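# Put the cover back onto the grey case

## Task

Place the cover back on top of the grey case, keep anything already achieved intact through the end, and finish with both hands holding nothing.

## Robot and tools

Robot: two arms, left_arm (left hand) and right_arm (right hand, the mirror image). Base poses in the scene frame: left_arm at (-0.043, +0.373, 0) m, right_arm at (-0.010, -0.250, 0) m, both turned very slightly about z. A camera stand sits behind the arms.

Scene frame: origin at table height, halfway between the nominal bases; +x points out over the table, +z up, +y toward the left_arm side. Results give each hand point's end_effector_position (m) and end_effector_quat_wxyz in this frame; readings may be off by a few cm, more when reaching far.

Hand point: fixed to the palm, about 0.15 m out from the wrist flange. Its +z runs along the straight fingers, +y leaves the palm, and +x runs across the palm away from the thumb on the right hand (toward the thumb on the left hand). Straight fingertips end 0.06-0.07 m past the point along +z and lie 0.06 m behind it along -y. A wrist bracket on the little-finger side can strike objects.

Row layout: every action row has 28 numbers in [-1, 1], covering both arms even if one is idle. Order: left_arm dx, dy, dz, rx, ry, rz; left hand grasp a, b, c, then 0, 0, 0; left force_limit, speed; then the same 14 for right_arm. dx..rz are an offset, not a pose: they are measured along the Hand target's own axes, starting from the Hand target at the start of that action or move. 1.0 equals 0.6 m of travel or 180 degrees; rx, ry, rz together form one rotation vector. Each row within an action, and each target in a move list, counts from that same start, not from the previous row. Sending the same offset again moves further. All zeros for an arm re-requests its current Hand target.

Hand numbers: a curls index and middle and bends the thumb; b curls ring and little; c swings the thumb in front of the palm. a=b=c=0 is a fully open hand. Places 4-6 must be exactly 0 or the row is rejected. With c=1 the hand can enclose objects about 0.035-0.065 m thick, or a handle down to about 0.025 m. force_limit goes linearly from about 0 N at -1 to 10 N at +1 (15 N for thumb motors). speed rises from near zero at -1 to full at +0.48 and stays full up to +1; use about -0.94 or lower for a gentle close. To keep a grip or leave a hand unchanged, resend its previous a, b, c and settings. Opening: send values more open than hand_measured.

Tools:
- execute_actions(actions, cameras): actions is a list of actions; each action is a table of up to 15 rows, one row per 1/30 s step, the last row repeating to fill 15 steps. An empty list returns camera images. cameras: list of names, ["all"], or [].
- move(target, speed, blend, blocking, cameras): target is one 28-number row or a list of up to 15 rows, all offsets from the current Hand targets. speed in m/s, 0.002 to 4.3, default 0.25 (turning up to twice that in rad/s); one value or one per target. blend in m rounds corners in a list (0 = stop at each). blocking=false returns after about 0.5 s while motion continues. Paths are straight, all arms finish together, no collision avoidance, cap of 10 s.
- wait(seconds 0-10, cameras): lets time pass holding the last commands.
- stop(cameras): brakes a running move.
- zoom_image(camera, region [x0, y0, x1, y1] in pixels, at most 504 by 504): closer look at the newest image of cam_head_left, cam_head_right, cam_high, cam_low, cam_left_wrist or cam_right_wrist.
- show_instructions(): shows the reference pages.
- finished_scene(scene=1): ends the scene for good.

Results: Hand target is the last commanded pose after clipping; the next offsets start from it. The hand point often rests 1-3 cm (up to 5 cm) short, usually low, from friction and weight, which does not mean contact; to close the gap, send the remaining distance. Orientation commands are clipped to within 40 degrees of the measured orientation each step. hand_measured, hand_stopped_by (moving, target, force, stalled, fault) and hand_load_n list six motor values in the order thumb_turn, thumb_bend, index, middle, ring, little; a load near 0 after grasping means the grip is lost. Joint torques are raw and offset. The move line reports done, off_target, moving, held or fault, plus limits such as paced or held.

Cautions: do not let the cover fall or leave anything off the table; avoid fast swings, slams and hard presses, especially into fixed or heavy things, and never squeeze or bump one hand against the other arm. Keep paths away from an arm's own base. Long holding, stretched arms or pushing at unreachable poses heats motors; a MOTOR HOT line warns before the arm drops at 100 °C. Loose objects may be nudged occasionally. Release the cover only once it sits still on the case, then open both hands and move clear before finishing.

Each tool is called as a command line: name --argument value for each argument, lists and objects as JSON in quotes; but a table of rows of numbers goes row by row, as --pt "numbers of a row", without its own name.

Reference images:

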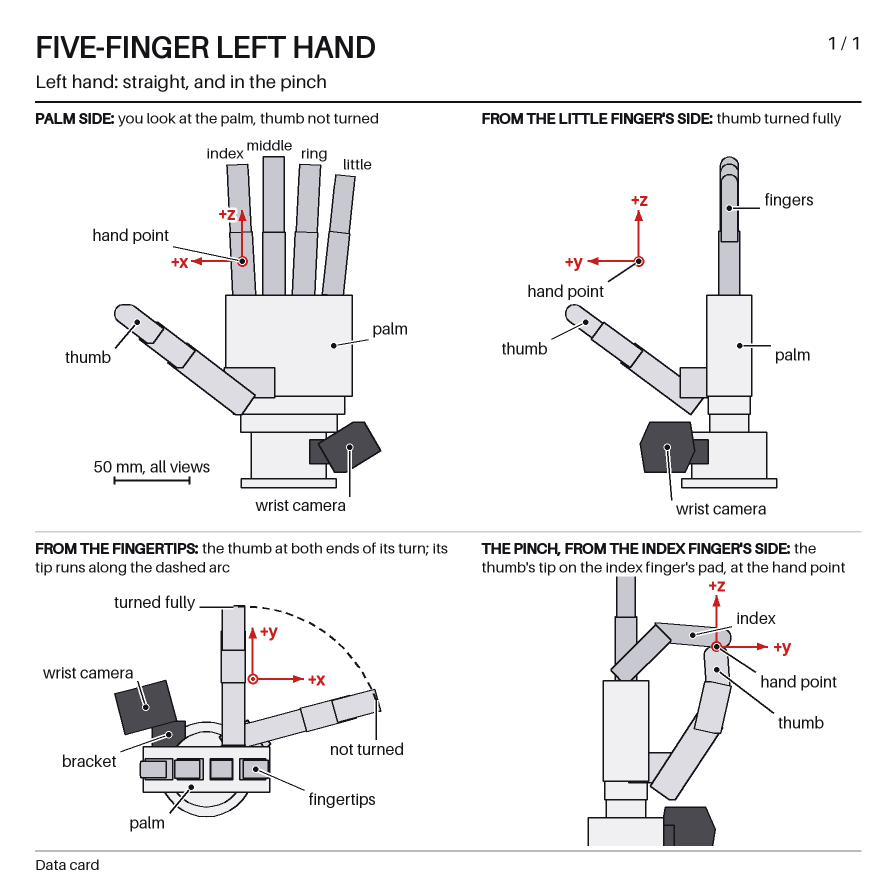

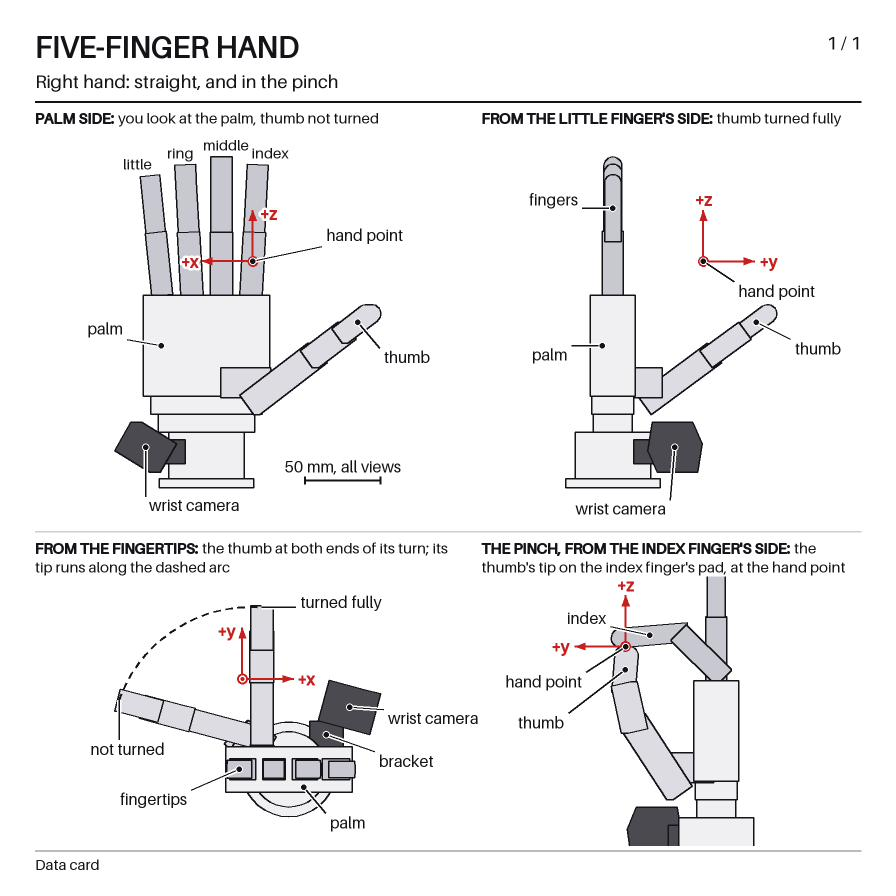

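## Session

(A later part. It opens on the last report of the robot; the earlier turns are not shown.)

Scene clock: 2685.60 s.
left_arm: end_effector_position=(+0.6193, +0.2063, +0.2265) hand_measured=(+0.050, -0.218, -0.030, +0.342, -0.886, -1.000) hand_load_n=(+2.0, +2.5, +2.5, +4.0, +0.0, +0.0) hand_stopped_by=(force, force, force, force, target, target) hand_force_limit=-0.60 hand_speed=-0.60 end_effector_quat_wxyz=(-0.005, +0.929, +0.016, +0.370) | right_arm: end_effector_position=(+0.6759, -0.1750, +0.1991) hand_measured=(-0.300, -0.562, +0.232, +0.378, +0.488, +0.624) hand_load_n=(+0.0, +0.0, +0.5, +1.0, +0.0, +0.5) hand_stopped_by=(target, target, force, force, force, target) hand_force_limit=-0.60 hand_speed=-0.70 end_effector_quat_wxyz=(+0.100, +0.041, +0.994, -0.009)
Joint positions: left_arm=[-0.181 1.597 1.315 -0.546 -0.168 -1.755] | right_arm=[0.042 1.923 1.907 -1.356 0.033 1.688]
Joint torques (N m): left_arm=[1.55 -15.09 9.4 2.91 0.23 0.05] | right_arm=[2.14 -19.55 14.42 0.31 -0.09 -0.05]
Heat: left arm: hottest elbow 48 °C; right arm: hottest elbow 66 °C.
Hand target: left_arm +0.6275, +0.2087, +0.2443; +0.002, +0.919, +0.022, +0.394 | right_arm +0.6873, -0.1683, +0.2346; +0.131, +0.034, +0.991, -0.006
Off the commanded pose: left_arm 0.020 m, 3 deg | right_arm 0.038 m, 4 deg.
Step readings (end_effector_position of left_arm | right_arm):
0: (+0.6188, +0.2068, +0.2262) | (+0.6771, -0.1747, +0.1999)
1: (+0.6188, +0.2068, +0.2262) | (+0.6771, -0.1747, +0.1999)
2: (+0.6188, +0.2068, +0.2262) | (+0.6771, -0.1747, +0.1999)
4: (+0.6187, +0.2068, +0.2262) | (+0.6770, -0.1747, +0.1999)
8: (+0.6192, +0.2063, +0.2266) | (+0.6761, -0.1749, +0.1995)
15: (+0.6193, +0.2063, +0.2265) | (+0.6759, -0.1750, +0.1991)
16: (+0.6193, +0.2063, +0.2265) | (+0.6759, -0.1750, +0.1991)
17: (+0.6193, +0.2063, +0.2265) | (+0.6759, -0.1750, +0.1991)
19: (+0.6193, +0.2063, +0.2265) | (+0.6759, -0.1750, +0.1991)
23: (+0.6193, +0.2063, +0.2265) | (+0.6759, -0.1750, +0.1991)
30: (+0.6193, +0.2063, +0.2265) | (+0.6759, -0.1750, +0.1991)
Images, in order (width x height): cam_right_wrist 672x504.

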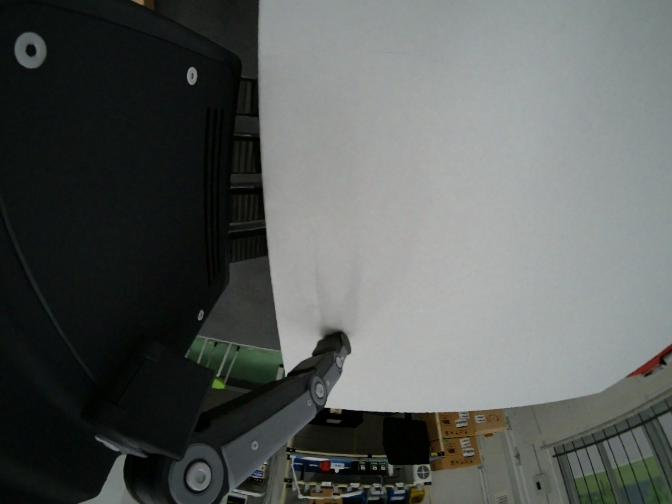

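move --target '[0,0,0,0,0,0,0.76,0,0.95,0,0,0,-0.6,-0.6,0.0142,-0.054,0.0222,0,0,0,0.76,0.85,0.35,0,0,0,-0.6,-0.7]' --speed 0.05 --cameras '["all"]'

zoom_image --camera "cam_low" --region '[370, 180, 470, 285]'

zoom_image --camera "cam_low" --region '[420, 200, 520, 305]'

Scene clock: 2696.83 s.
left_arm: end_effector_position=(+0.6197, +0.2047, +0.2276) hand_measured=(+0.050, -0.218, -0.028, +0.342, -0.886, -1.000) hand_load_n=(+2.0, +3.0, +1.0, +5.0, +0.0, +0.0) hand_stopped_by=(force, force, force, force, target, target) hand_force_limit=-0.60 hand_speed=-0.60 end_effector_quat_wxyz=(-0.001, +0.928, +0.015, +0.371) | right_arm: end_effector_position=(+0.6774, -0.1810, +0.1976) hand_measured=(-0.300, -0.562, +0.232, +0.378, +0.488, +0.624) hand_load_n=(-0.5, +0.0, -1.0, +1.5, +0.0, +0.0) hand_stopped_by=(target, target, force, force, force, target) hand_force_limit=-0.60 hand_speed=-0.70 end_effector_quat_wxyz=(+0.107, +0.025, +0.994, -0.003)
Joint positions: left_arm=[-0.181 1.597 1.315 -0.541 -0.16 -1.755] | right_arm=[0.026 1.922 1.897 -1.332 0.016 1.642]
Joint torques (N m): left_arm=[1.73 -15.33 9.36 2.78 -0.04 0.04] | right_arm=[-0.26 -21.95 9.31 1.32 0.01 -0.08]
Heat: left arm: hottest elbow 48 °C; right arm: hottest elbow 67 °C.
Hand target: left_arm +0.6275, +0.2087, +0.2444; +0.002, +0.919, +0.022, +0.394 | right_arm +0.6804, -0.2005, +0.2196; +0.131, +0.034, +0.991, -0.006
Off the commanded pose: left_arm 0.019 m, 3 deg | right_arm 0.029 m, 3 deg.
move: off_target (left_arm, right_arm)

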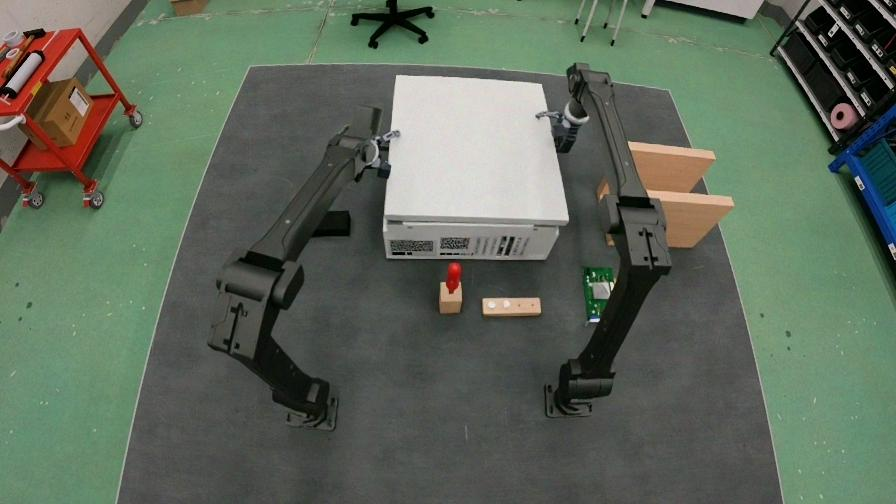

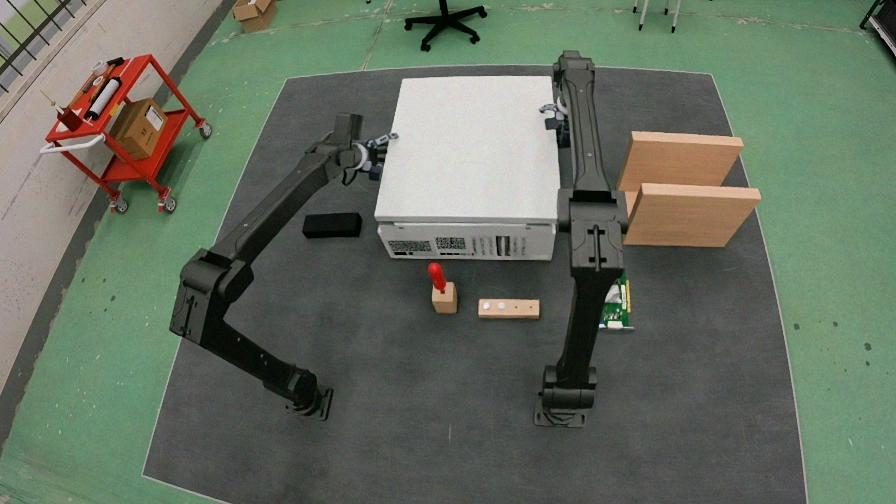

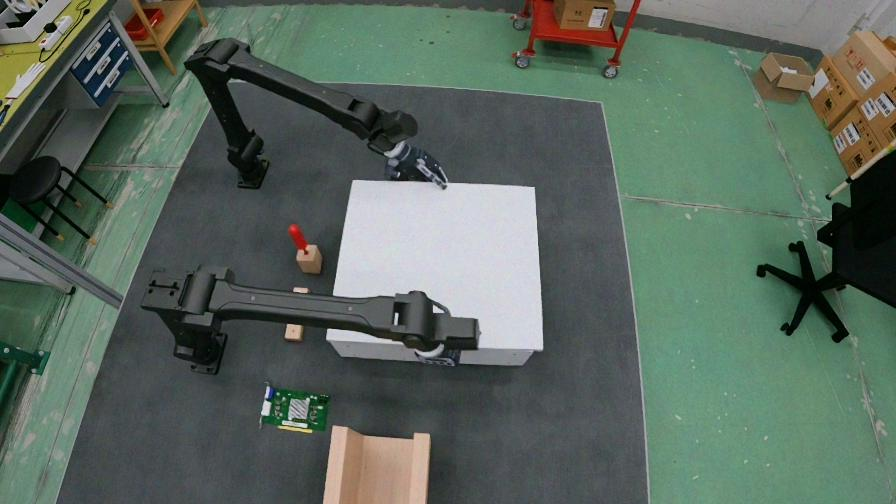

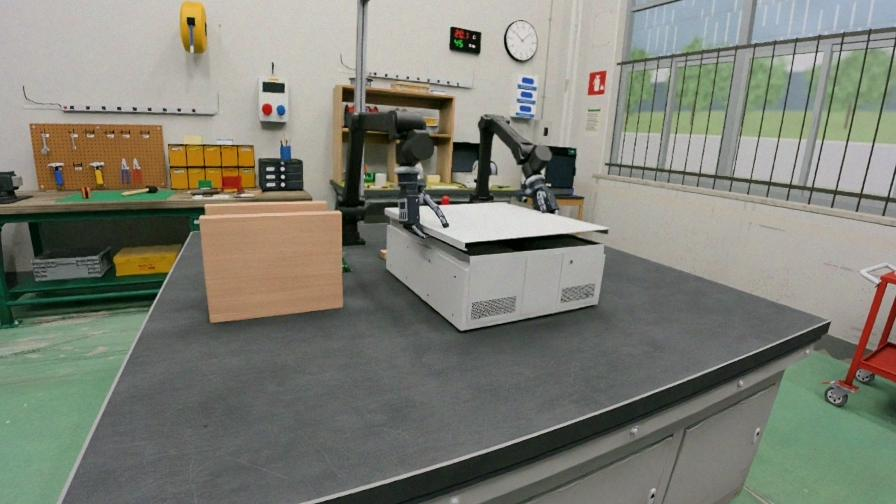

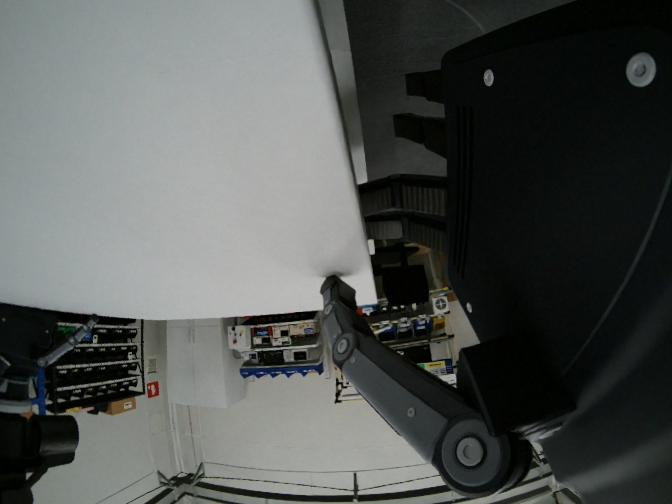

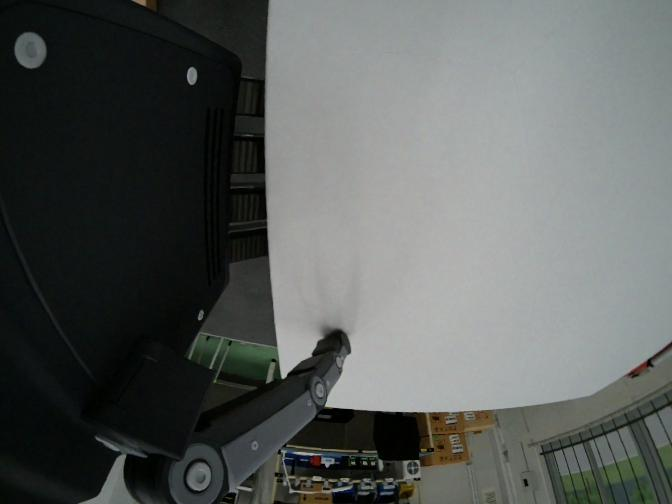

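Scaled by 4.800.

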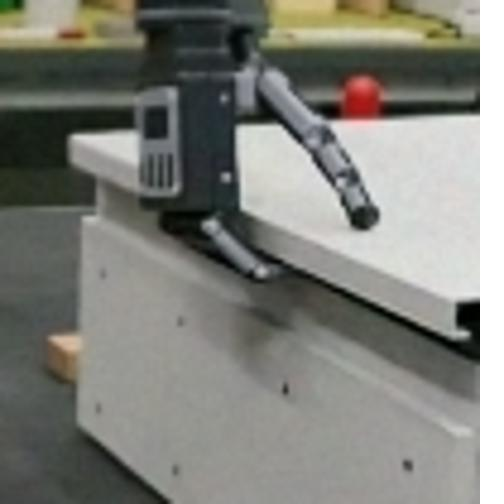

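Scaled by 4.800.

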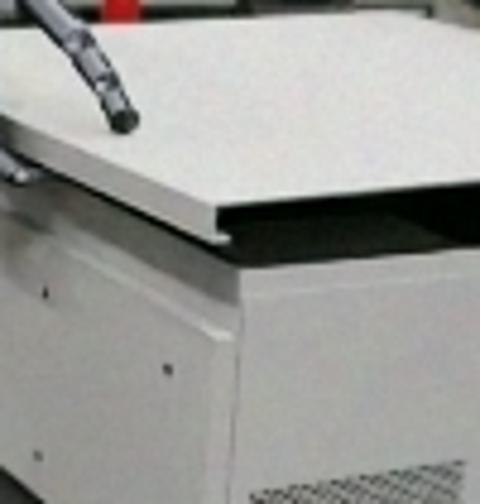

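move --target '[0.0006,-0.0133,0.0002,0,0,0,0.76,0,1.0,0,0,0,-0.2,-0.8,0,0,0,0,0,0,0.76,0.85,0.35,0,0,0,-0.6,-0.7]' --speed 0.05 --cameras '["all"]'

zoom_image --camera "cam_low" --region '[370, 180, 470, 285]'

zoom_image --camera "cam_low" --region '[420, 200, 520, 305]'

Scene clock: 2738.17 s.
left_arm: end_effector_position=(+0.6197, +0.2040, +0.2281) hand_measured=(+0.072, -0.204, -0.028, +0.342, -0.886, -1.000) hand_load_n=(+6.5, +8.0, +2.0, +5.0, +0.0, +0.0) hand_stopped_by=(force, force, force, force, target, target) hand_force_limit=-0.20 hand_speed=-0.80 end_effector_quat_wxyz=(+0.002, +0.928, +0.013, +0.372) | right_arm: end_effector_position=(+0.6773, -0.1812, +0.1975) hand_measured=(-0.300, -0.562, +0.232, +0.378, +0.488, +0.624) hand_load_n=(+0.0, +0.0, -1.0, +2.0, +0.0, +0.5) hand_stopped_by=(target, target, force, force, force, target) hand_force_limit=-0.60 hand_speed=-0.70 end_effector_quat_wxyz=(+0.107, +0.025, +0.994, -0.003)
Joint positions: left_arm=[-0.18 1.597 1.315 -0.539 -0.153 -1.753] | right_arm=[0.025 1.922 1.897 -1.332 0.016 1.641]
Joint torques (N m): left_arm=[2.61 -15.68 9.02 2.81 0.06 0.11] | right_arm=[0.26 -22.3 9.5 1.46 0.1 -0.06]
Heat: left arm: hottest elbow 47 °C; right arm: hottest elbow 61 °C.
Hand target: left_arm +0.6275, +0.2166, +0.2444; +0.002, +0.919, +0.021, +0.394 | right_arm +0.6804, -0.2004, +0.2196; +0.131, +0.034, +0.991, -0.006
Off the commanded pose: left_arm 0.022 m, 3 deg | right_arm 0.029 m, 3 deg.
move: off_target (left_arm, right_arm)

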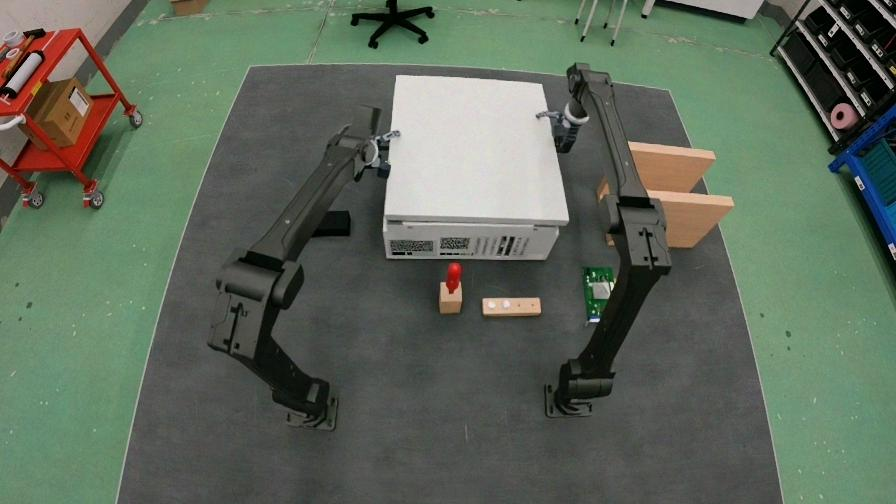

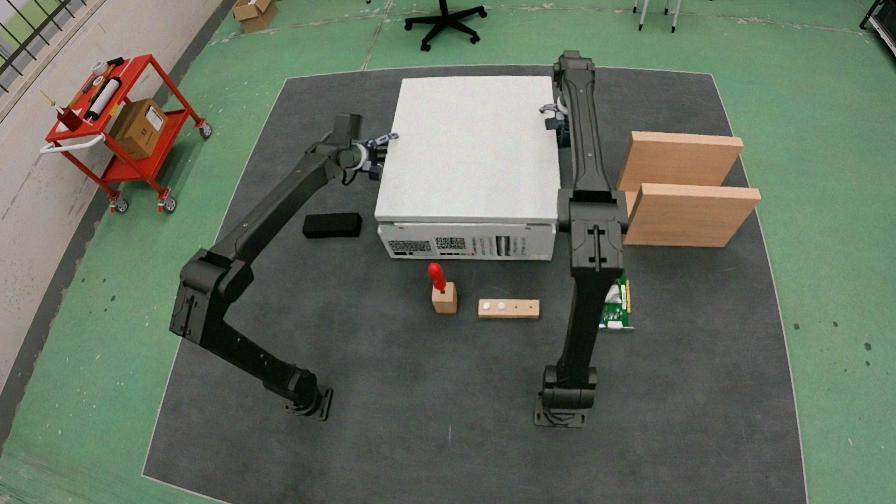

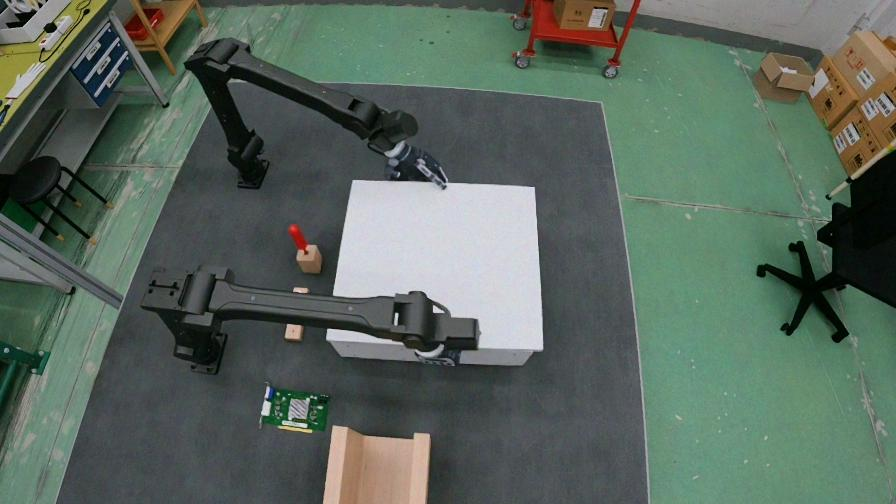

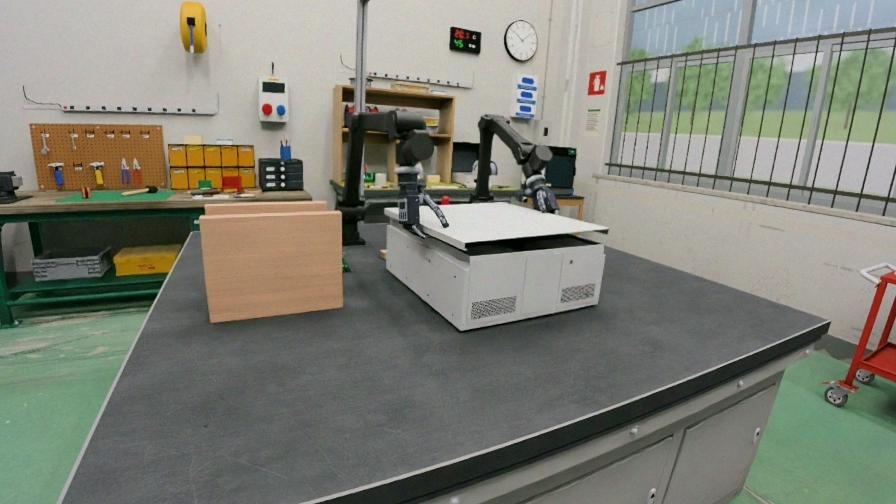

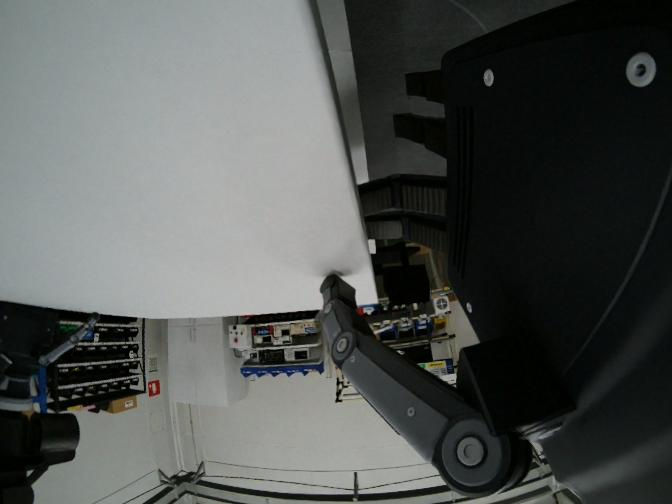

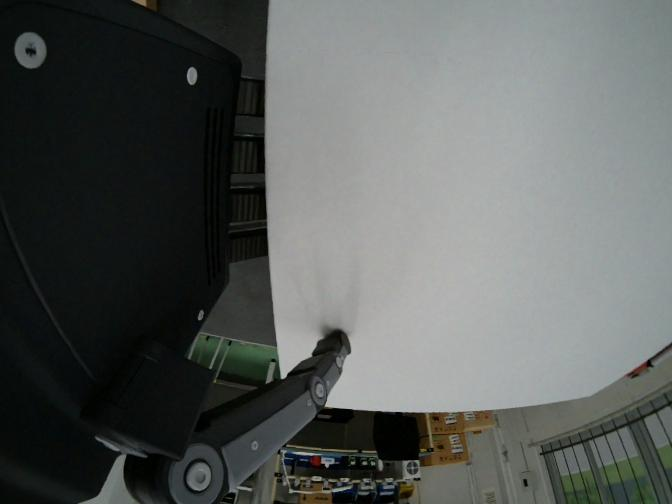

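Scaled by 4.800.

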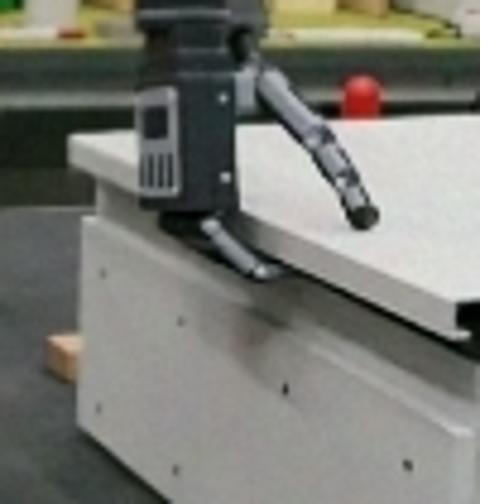

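Scaled by 4.800.

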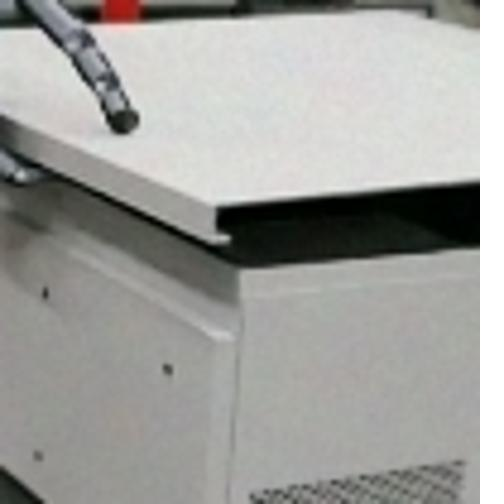

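move --target '[0.0004,-0.01,0.0002,0,0,0,0.76,0,1.0,0,0,0,-0.2,-0.8,-0.0011,-0.0166,0.0003,0,0,0,0.76,0.85,0.35,0,0,0,-0.6,-0.7]' --speed 0.05 --cameras '["cam_low","cam_left_wrist","cam_right_wrist"]'

Scene clock: 2751.87 s.
left_arm: end_effector_position=(+0.6197, +0.2029, +0.2288) hand_measured=(+0.072, -0.204, -0.028, +0.342, -0.886, -1.000) hand_load_n=(+6.0, +7.0, +2.0, +5.0, +0.0, +0.0) hand_stopped_by=(force, force, force, force, target, target) hand_force_limit=-0.20 hand_speed=-0.80 end_effector_quat_wxyz=(+0.006, +0.928, +0.008, +0.373) | right_arm: end_effector_position=(+0.6766, -0.1845, +0.1973) hand_measured=(-0.300, -0.562, +0.232, +0.378, +0.488, +0.624) hand_load_n=(+0.0, +0.0, -1.0, +2.0, +0.0, +0.0) hand_stopped_by=(target, target, force, force, force, target) hand_force_limit=-0.60 hand_speed=-0.70 end_effector_quat_wxyz=(+0.106, +0.020, +0.994, +0.000)
Joint positions: left_arm=[-0.177 1.597 1.315 -0.535 -0.14 -1.744] | right_arm=[0.017 1.922 1.896 -1.332 0.008 1.625]
Joint torques (N m): left_arm=[3.37 -15.97 8.76 2.77 -0.11 0.11] | right_arm=[-0.67 -22.59 9.46 1.42 0.23 -0.1]
Heat: left arm: hottest elbow 47 °C; right arm: hottest elbow 60 °C.
Hand target: left_arm +0.6275, +0.2226, +0.2443; +0.002, +0.919, +0.021, +0.394 | right_arm +0.6804, -0.2104, +0.2197; +0.131, +0.034, +0.991, -0.006
Off the commanded pose: left_arm 0.026 m, 3 deg | right_arm 0.034 m, 3 deg.
move: off_target (left_arm, right_arm)
Images, in order (width x height): cam_low 896x504, cam_left_wrist 672x504, cam_right_wrist 672x504.

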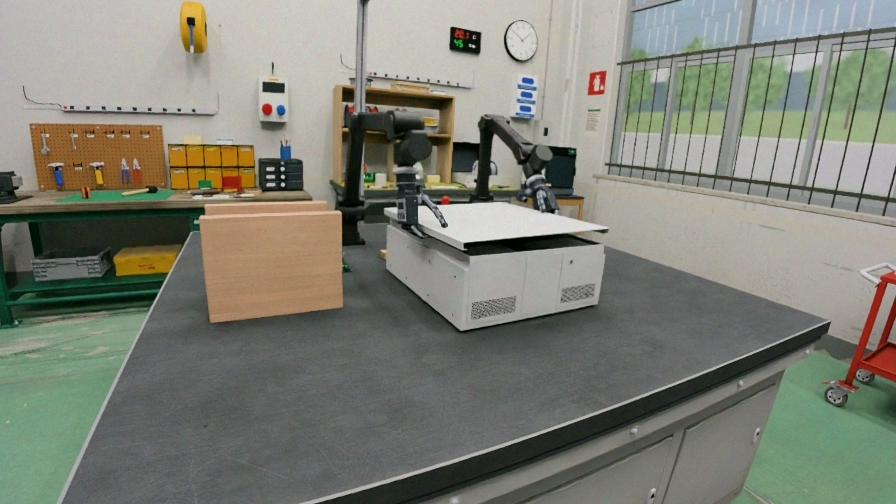

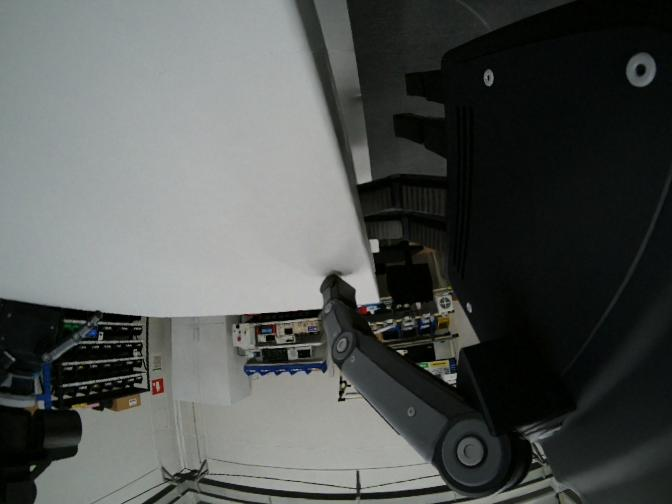

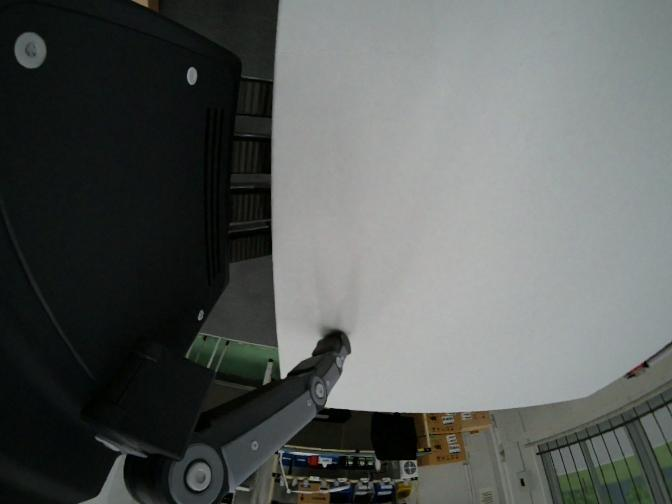

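move --target '[0,0,0,0,0,0,0.76,0,1.0,0,0,0,-0.2,-0.8,-0.008,0.0747,-0.0499,0,0,0,0.76,0.85,0.35,0,0,0,-0.6,-0.7]' --speed 0.05 --cameras '["all"]'

zoom_image --camera "cam_low" --region '[370, 180, 470, 285]'

zoom_image --camera "cam_low" --region '[420, 200, 520, 305]'

zoom_image --camera "cam_low" --region '[540, 205, 640, 310]'

Scene clock: 2808.23 s.
left_arm: end_effector_position=(+0.6200, +0.2117, +0.2250) hand_measured=(+0.072, -0.204, -0.030, +0.342, -0.886, -1.000) hand_load_n=(+5.0, +7.0, +3.5, +3.0, +0.0, +0.0) hand_stopped_by=(force, force, force, force, target, target) hand_force_limit=-0.20 hand_speed=-0.80 end_effector_quat_wxyz=(+0.003, +0.929, +0.013, +0.370) | right_arm: end_effector_position=(+0.6670, -0.1737, +0.1975) hand_measured=(-0.300, -0.562, +0.232, +0.378, +0.488, +0.624) hand_load_n=(-1.0, +1.5, -1.0, +3.5, +0.5, +0.0) hand_stopped_by=(target, target, force, force, force, target) hand_force_limit=-0.60 hand_speed=-0.70 end_effector_quat_wxyz=(+0.090, +0.032, +0.995, -0.008)
Joint positions: left_arm=[-0.164 1.597 1.308 -0.534 -0.14 -1.743] | right_arm=[0.042 1.915 1.896 -1.372 0.029 1.672]
Joint torques (N m): left_arm=[2.43 -15.91 9.24 2.69 -0.11 0.11] | right_arm=[2.67 -21.01 16.02 -0.08 0 0.21]
Heat: left arm: hottest elbow 46 °C; right arm: hottest elbow 58 °C.
Hand target: left_arm +0.6275, +0.2227, +0.2444; +0.002, +0.919, +0.022, +0.394 | right_arm +0.6804, -0.1652, +0.2498; +0.131, +0.034, +0.991, -0.006
Off the commanded pose: left_arm 0.023 m, 3 deg | right_arm 0.055 m, 5 deg.
move: off_target (left_arm, right_arm)

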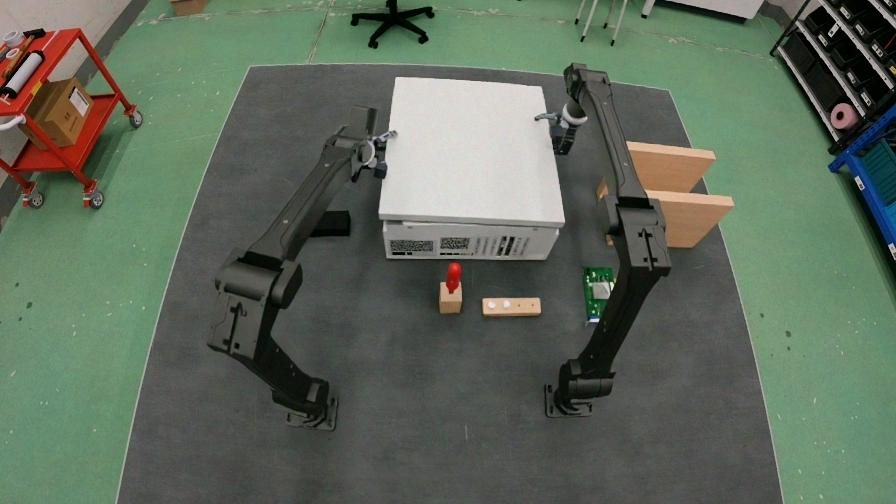

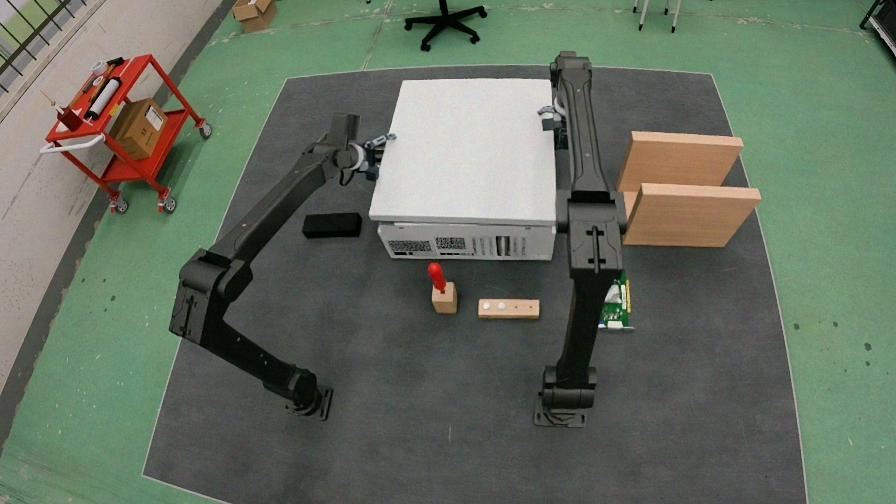

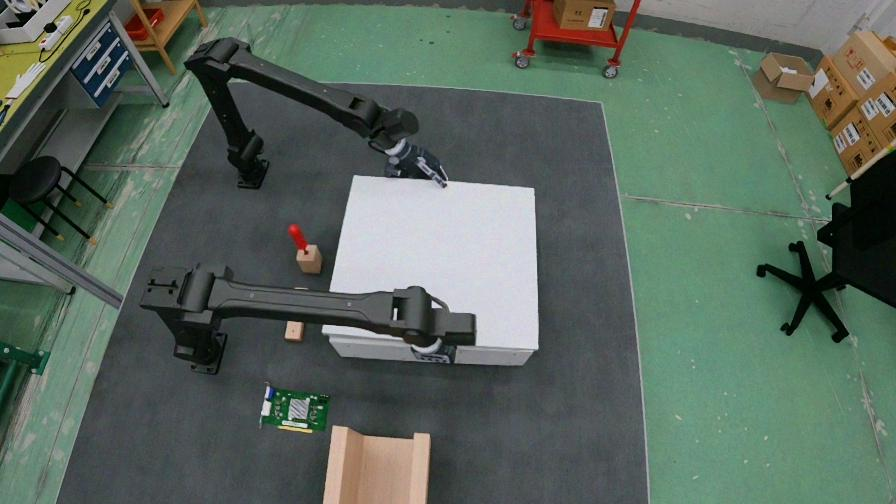

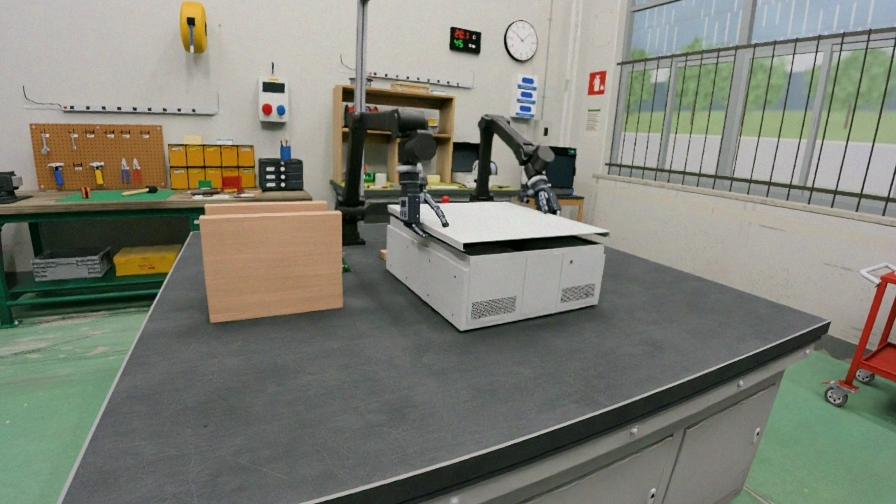

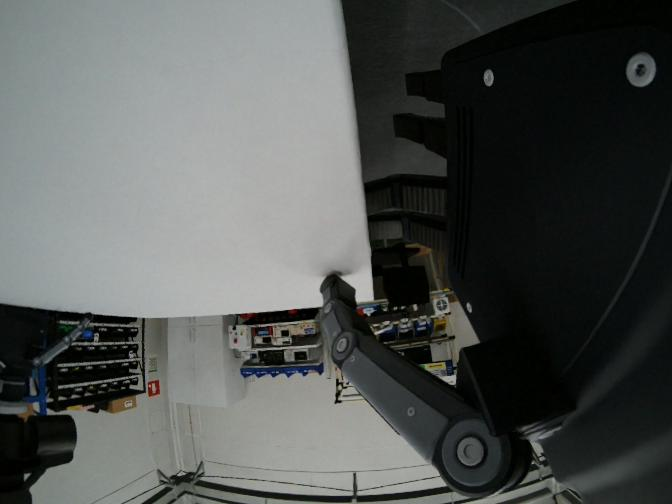

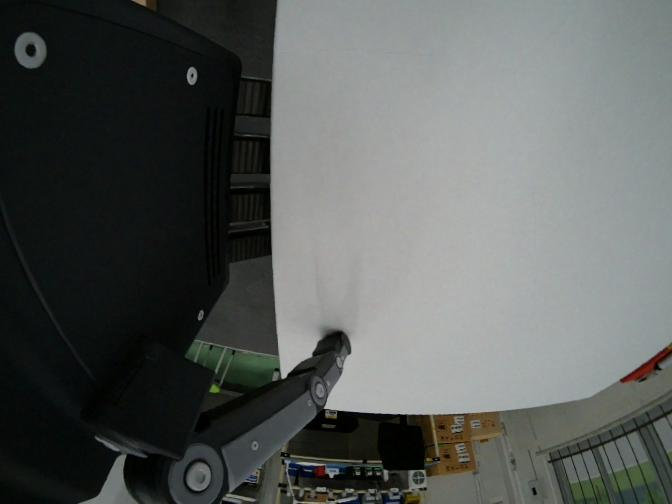

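Scaled by 4.800.

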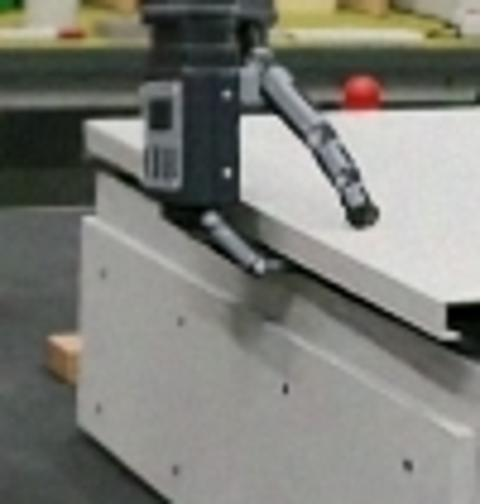

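Scaled by 4.800.

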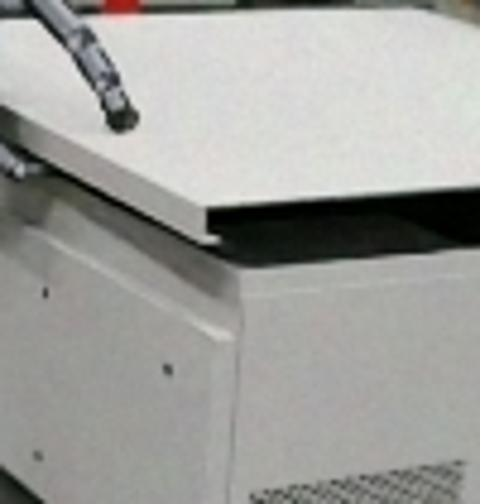

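Scaled by 4.800.

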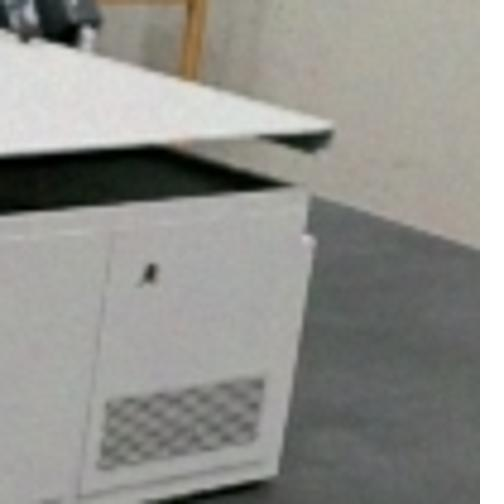

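move --target '[0,0,0,0,0,0,0.76,0,1.0,0,0,0,-0.2,-0.8,-0.0256,0.001,-0.0312,0,0,0,0.76,0.85,0.35,0,0,0,-0.6,-0.7]' --speed 0.05 --cameras '["cam_low","cam_head_left","cam_head_right"]'

zoom_image --camera "cam_low" --region '[370, 180, 470, 285]'

zoom_image --camera "cam_low" --region '[420, 200, 520, 305]'

Scene clock: 2825.73 s.
left_arm: end_effector_position=(+0.6214, +0.2149, +0.2257) hand_measured=(+0.072, -0.204, -0.030, +0.342, -0.886, -1.000) hand_load_n=(+9.5, +8.0, +6.0, +5.0, +0.0, -0.5) hand_stopped_by=(force, force, force, force, target, target) hand_force_limit=-0.20 hand_speed=-0.80 end_effector_quat_wxyz=(+0.003, +0.928, +0.016, +0.371) | right_arm: end_effector_position=(+0.6701, -0.1720, +0.2184) hand_measured=(-0.300, -0.562, +0.232, +0.378, +0.488, +0.624) hand_load_n=(-0.5, +1.0, +0.0, +2.5, +1.0, +0.0) hand_stopped_by=(target, target, force, force, force, target) hand_force_limit=-0.60 hand_speed=-0.70 end_effector_quat_wxyz=(+0.083, +0.032, +0.996, -0.009)
Joint positions: left_arm=[-0.159 1.597 1.308 -0.531 -0.14 -1.743] | right_arm=[0.045 1.938 1.988 -1.457 0.031 1.675]
Joint torques (N m): left_arm=[2.02 -16.03 9.22 2.59 -0.1 0.1] | right_arm=[2.32 -20.66 17.7 0.49 -0.03 0.21]
Heat: left arm: hottest elbow 45 °C; right arm: hottest elbow 64 °C.
Hand target: left_arm +0.6276, +0.2227, +0.2444; +0.002, +0.919, +0.022, +0.394 | right_arm +0.6903, -0.1655, +0.2719; +0.131, +0.034, +0.991, -0.006
Off the commanded pose: left_arm 0.021 m, 3 deg | right_arm 0.058 m, 6 deg.
move: off_target (left_arm, right_arm)
Images, in order (width x height): cam_head_left 896x504, cam_head_right 896x504, cam_low 896x504.

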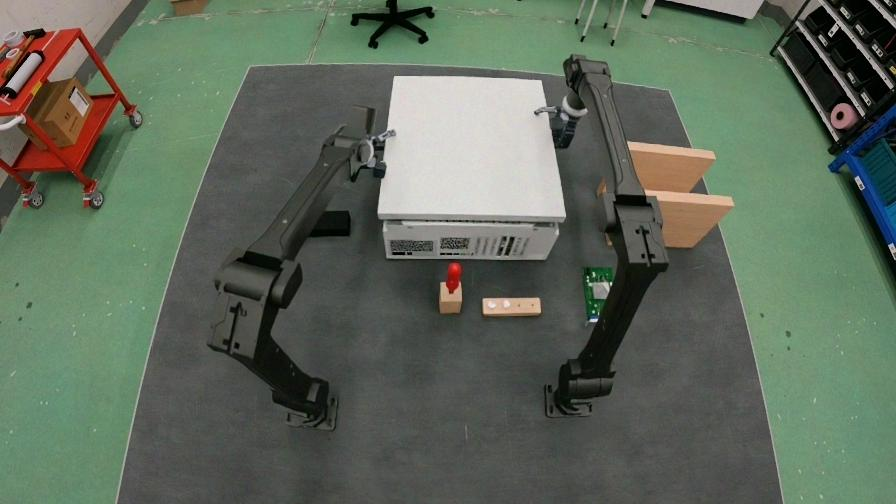

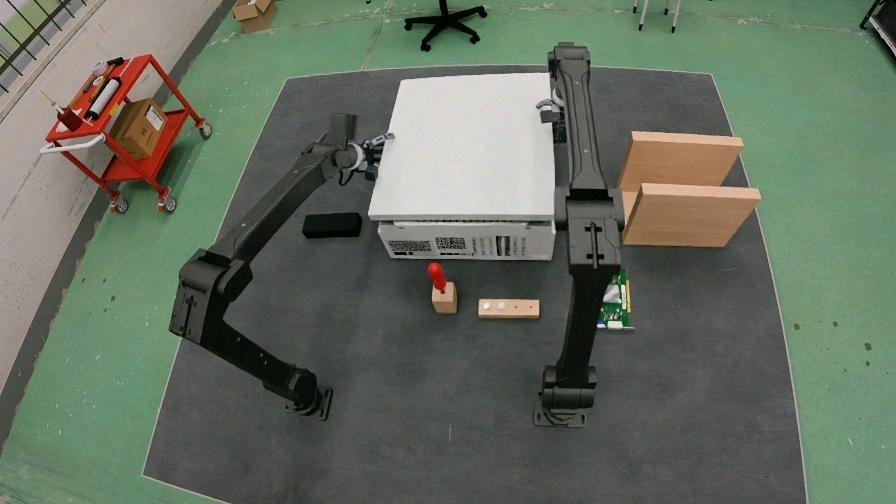

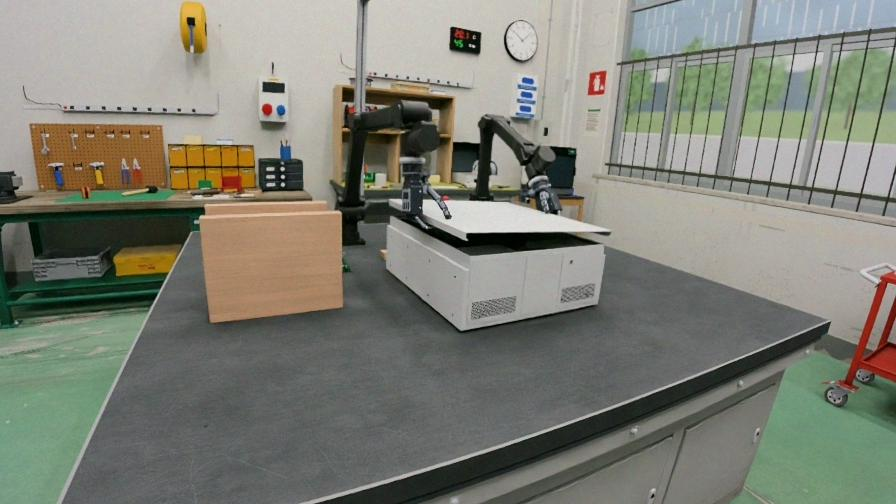

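Scaled by 4.800.

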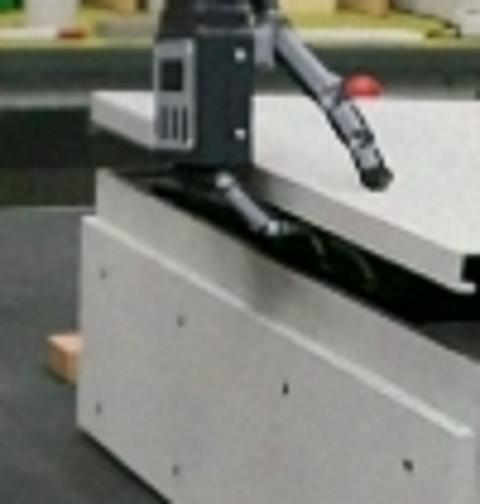

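Scaled by 4.800.

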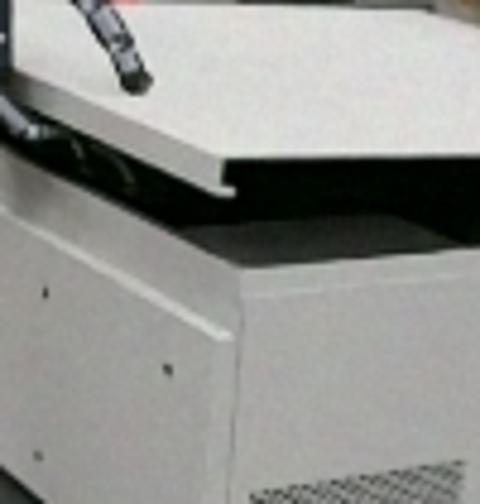

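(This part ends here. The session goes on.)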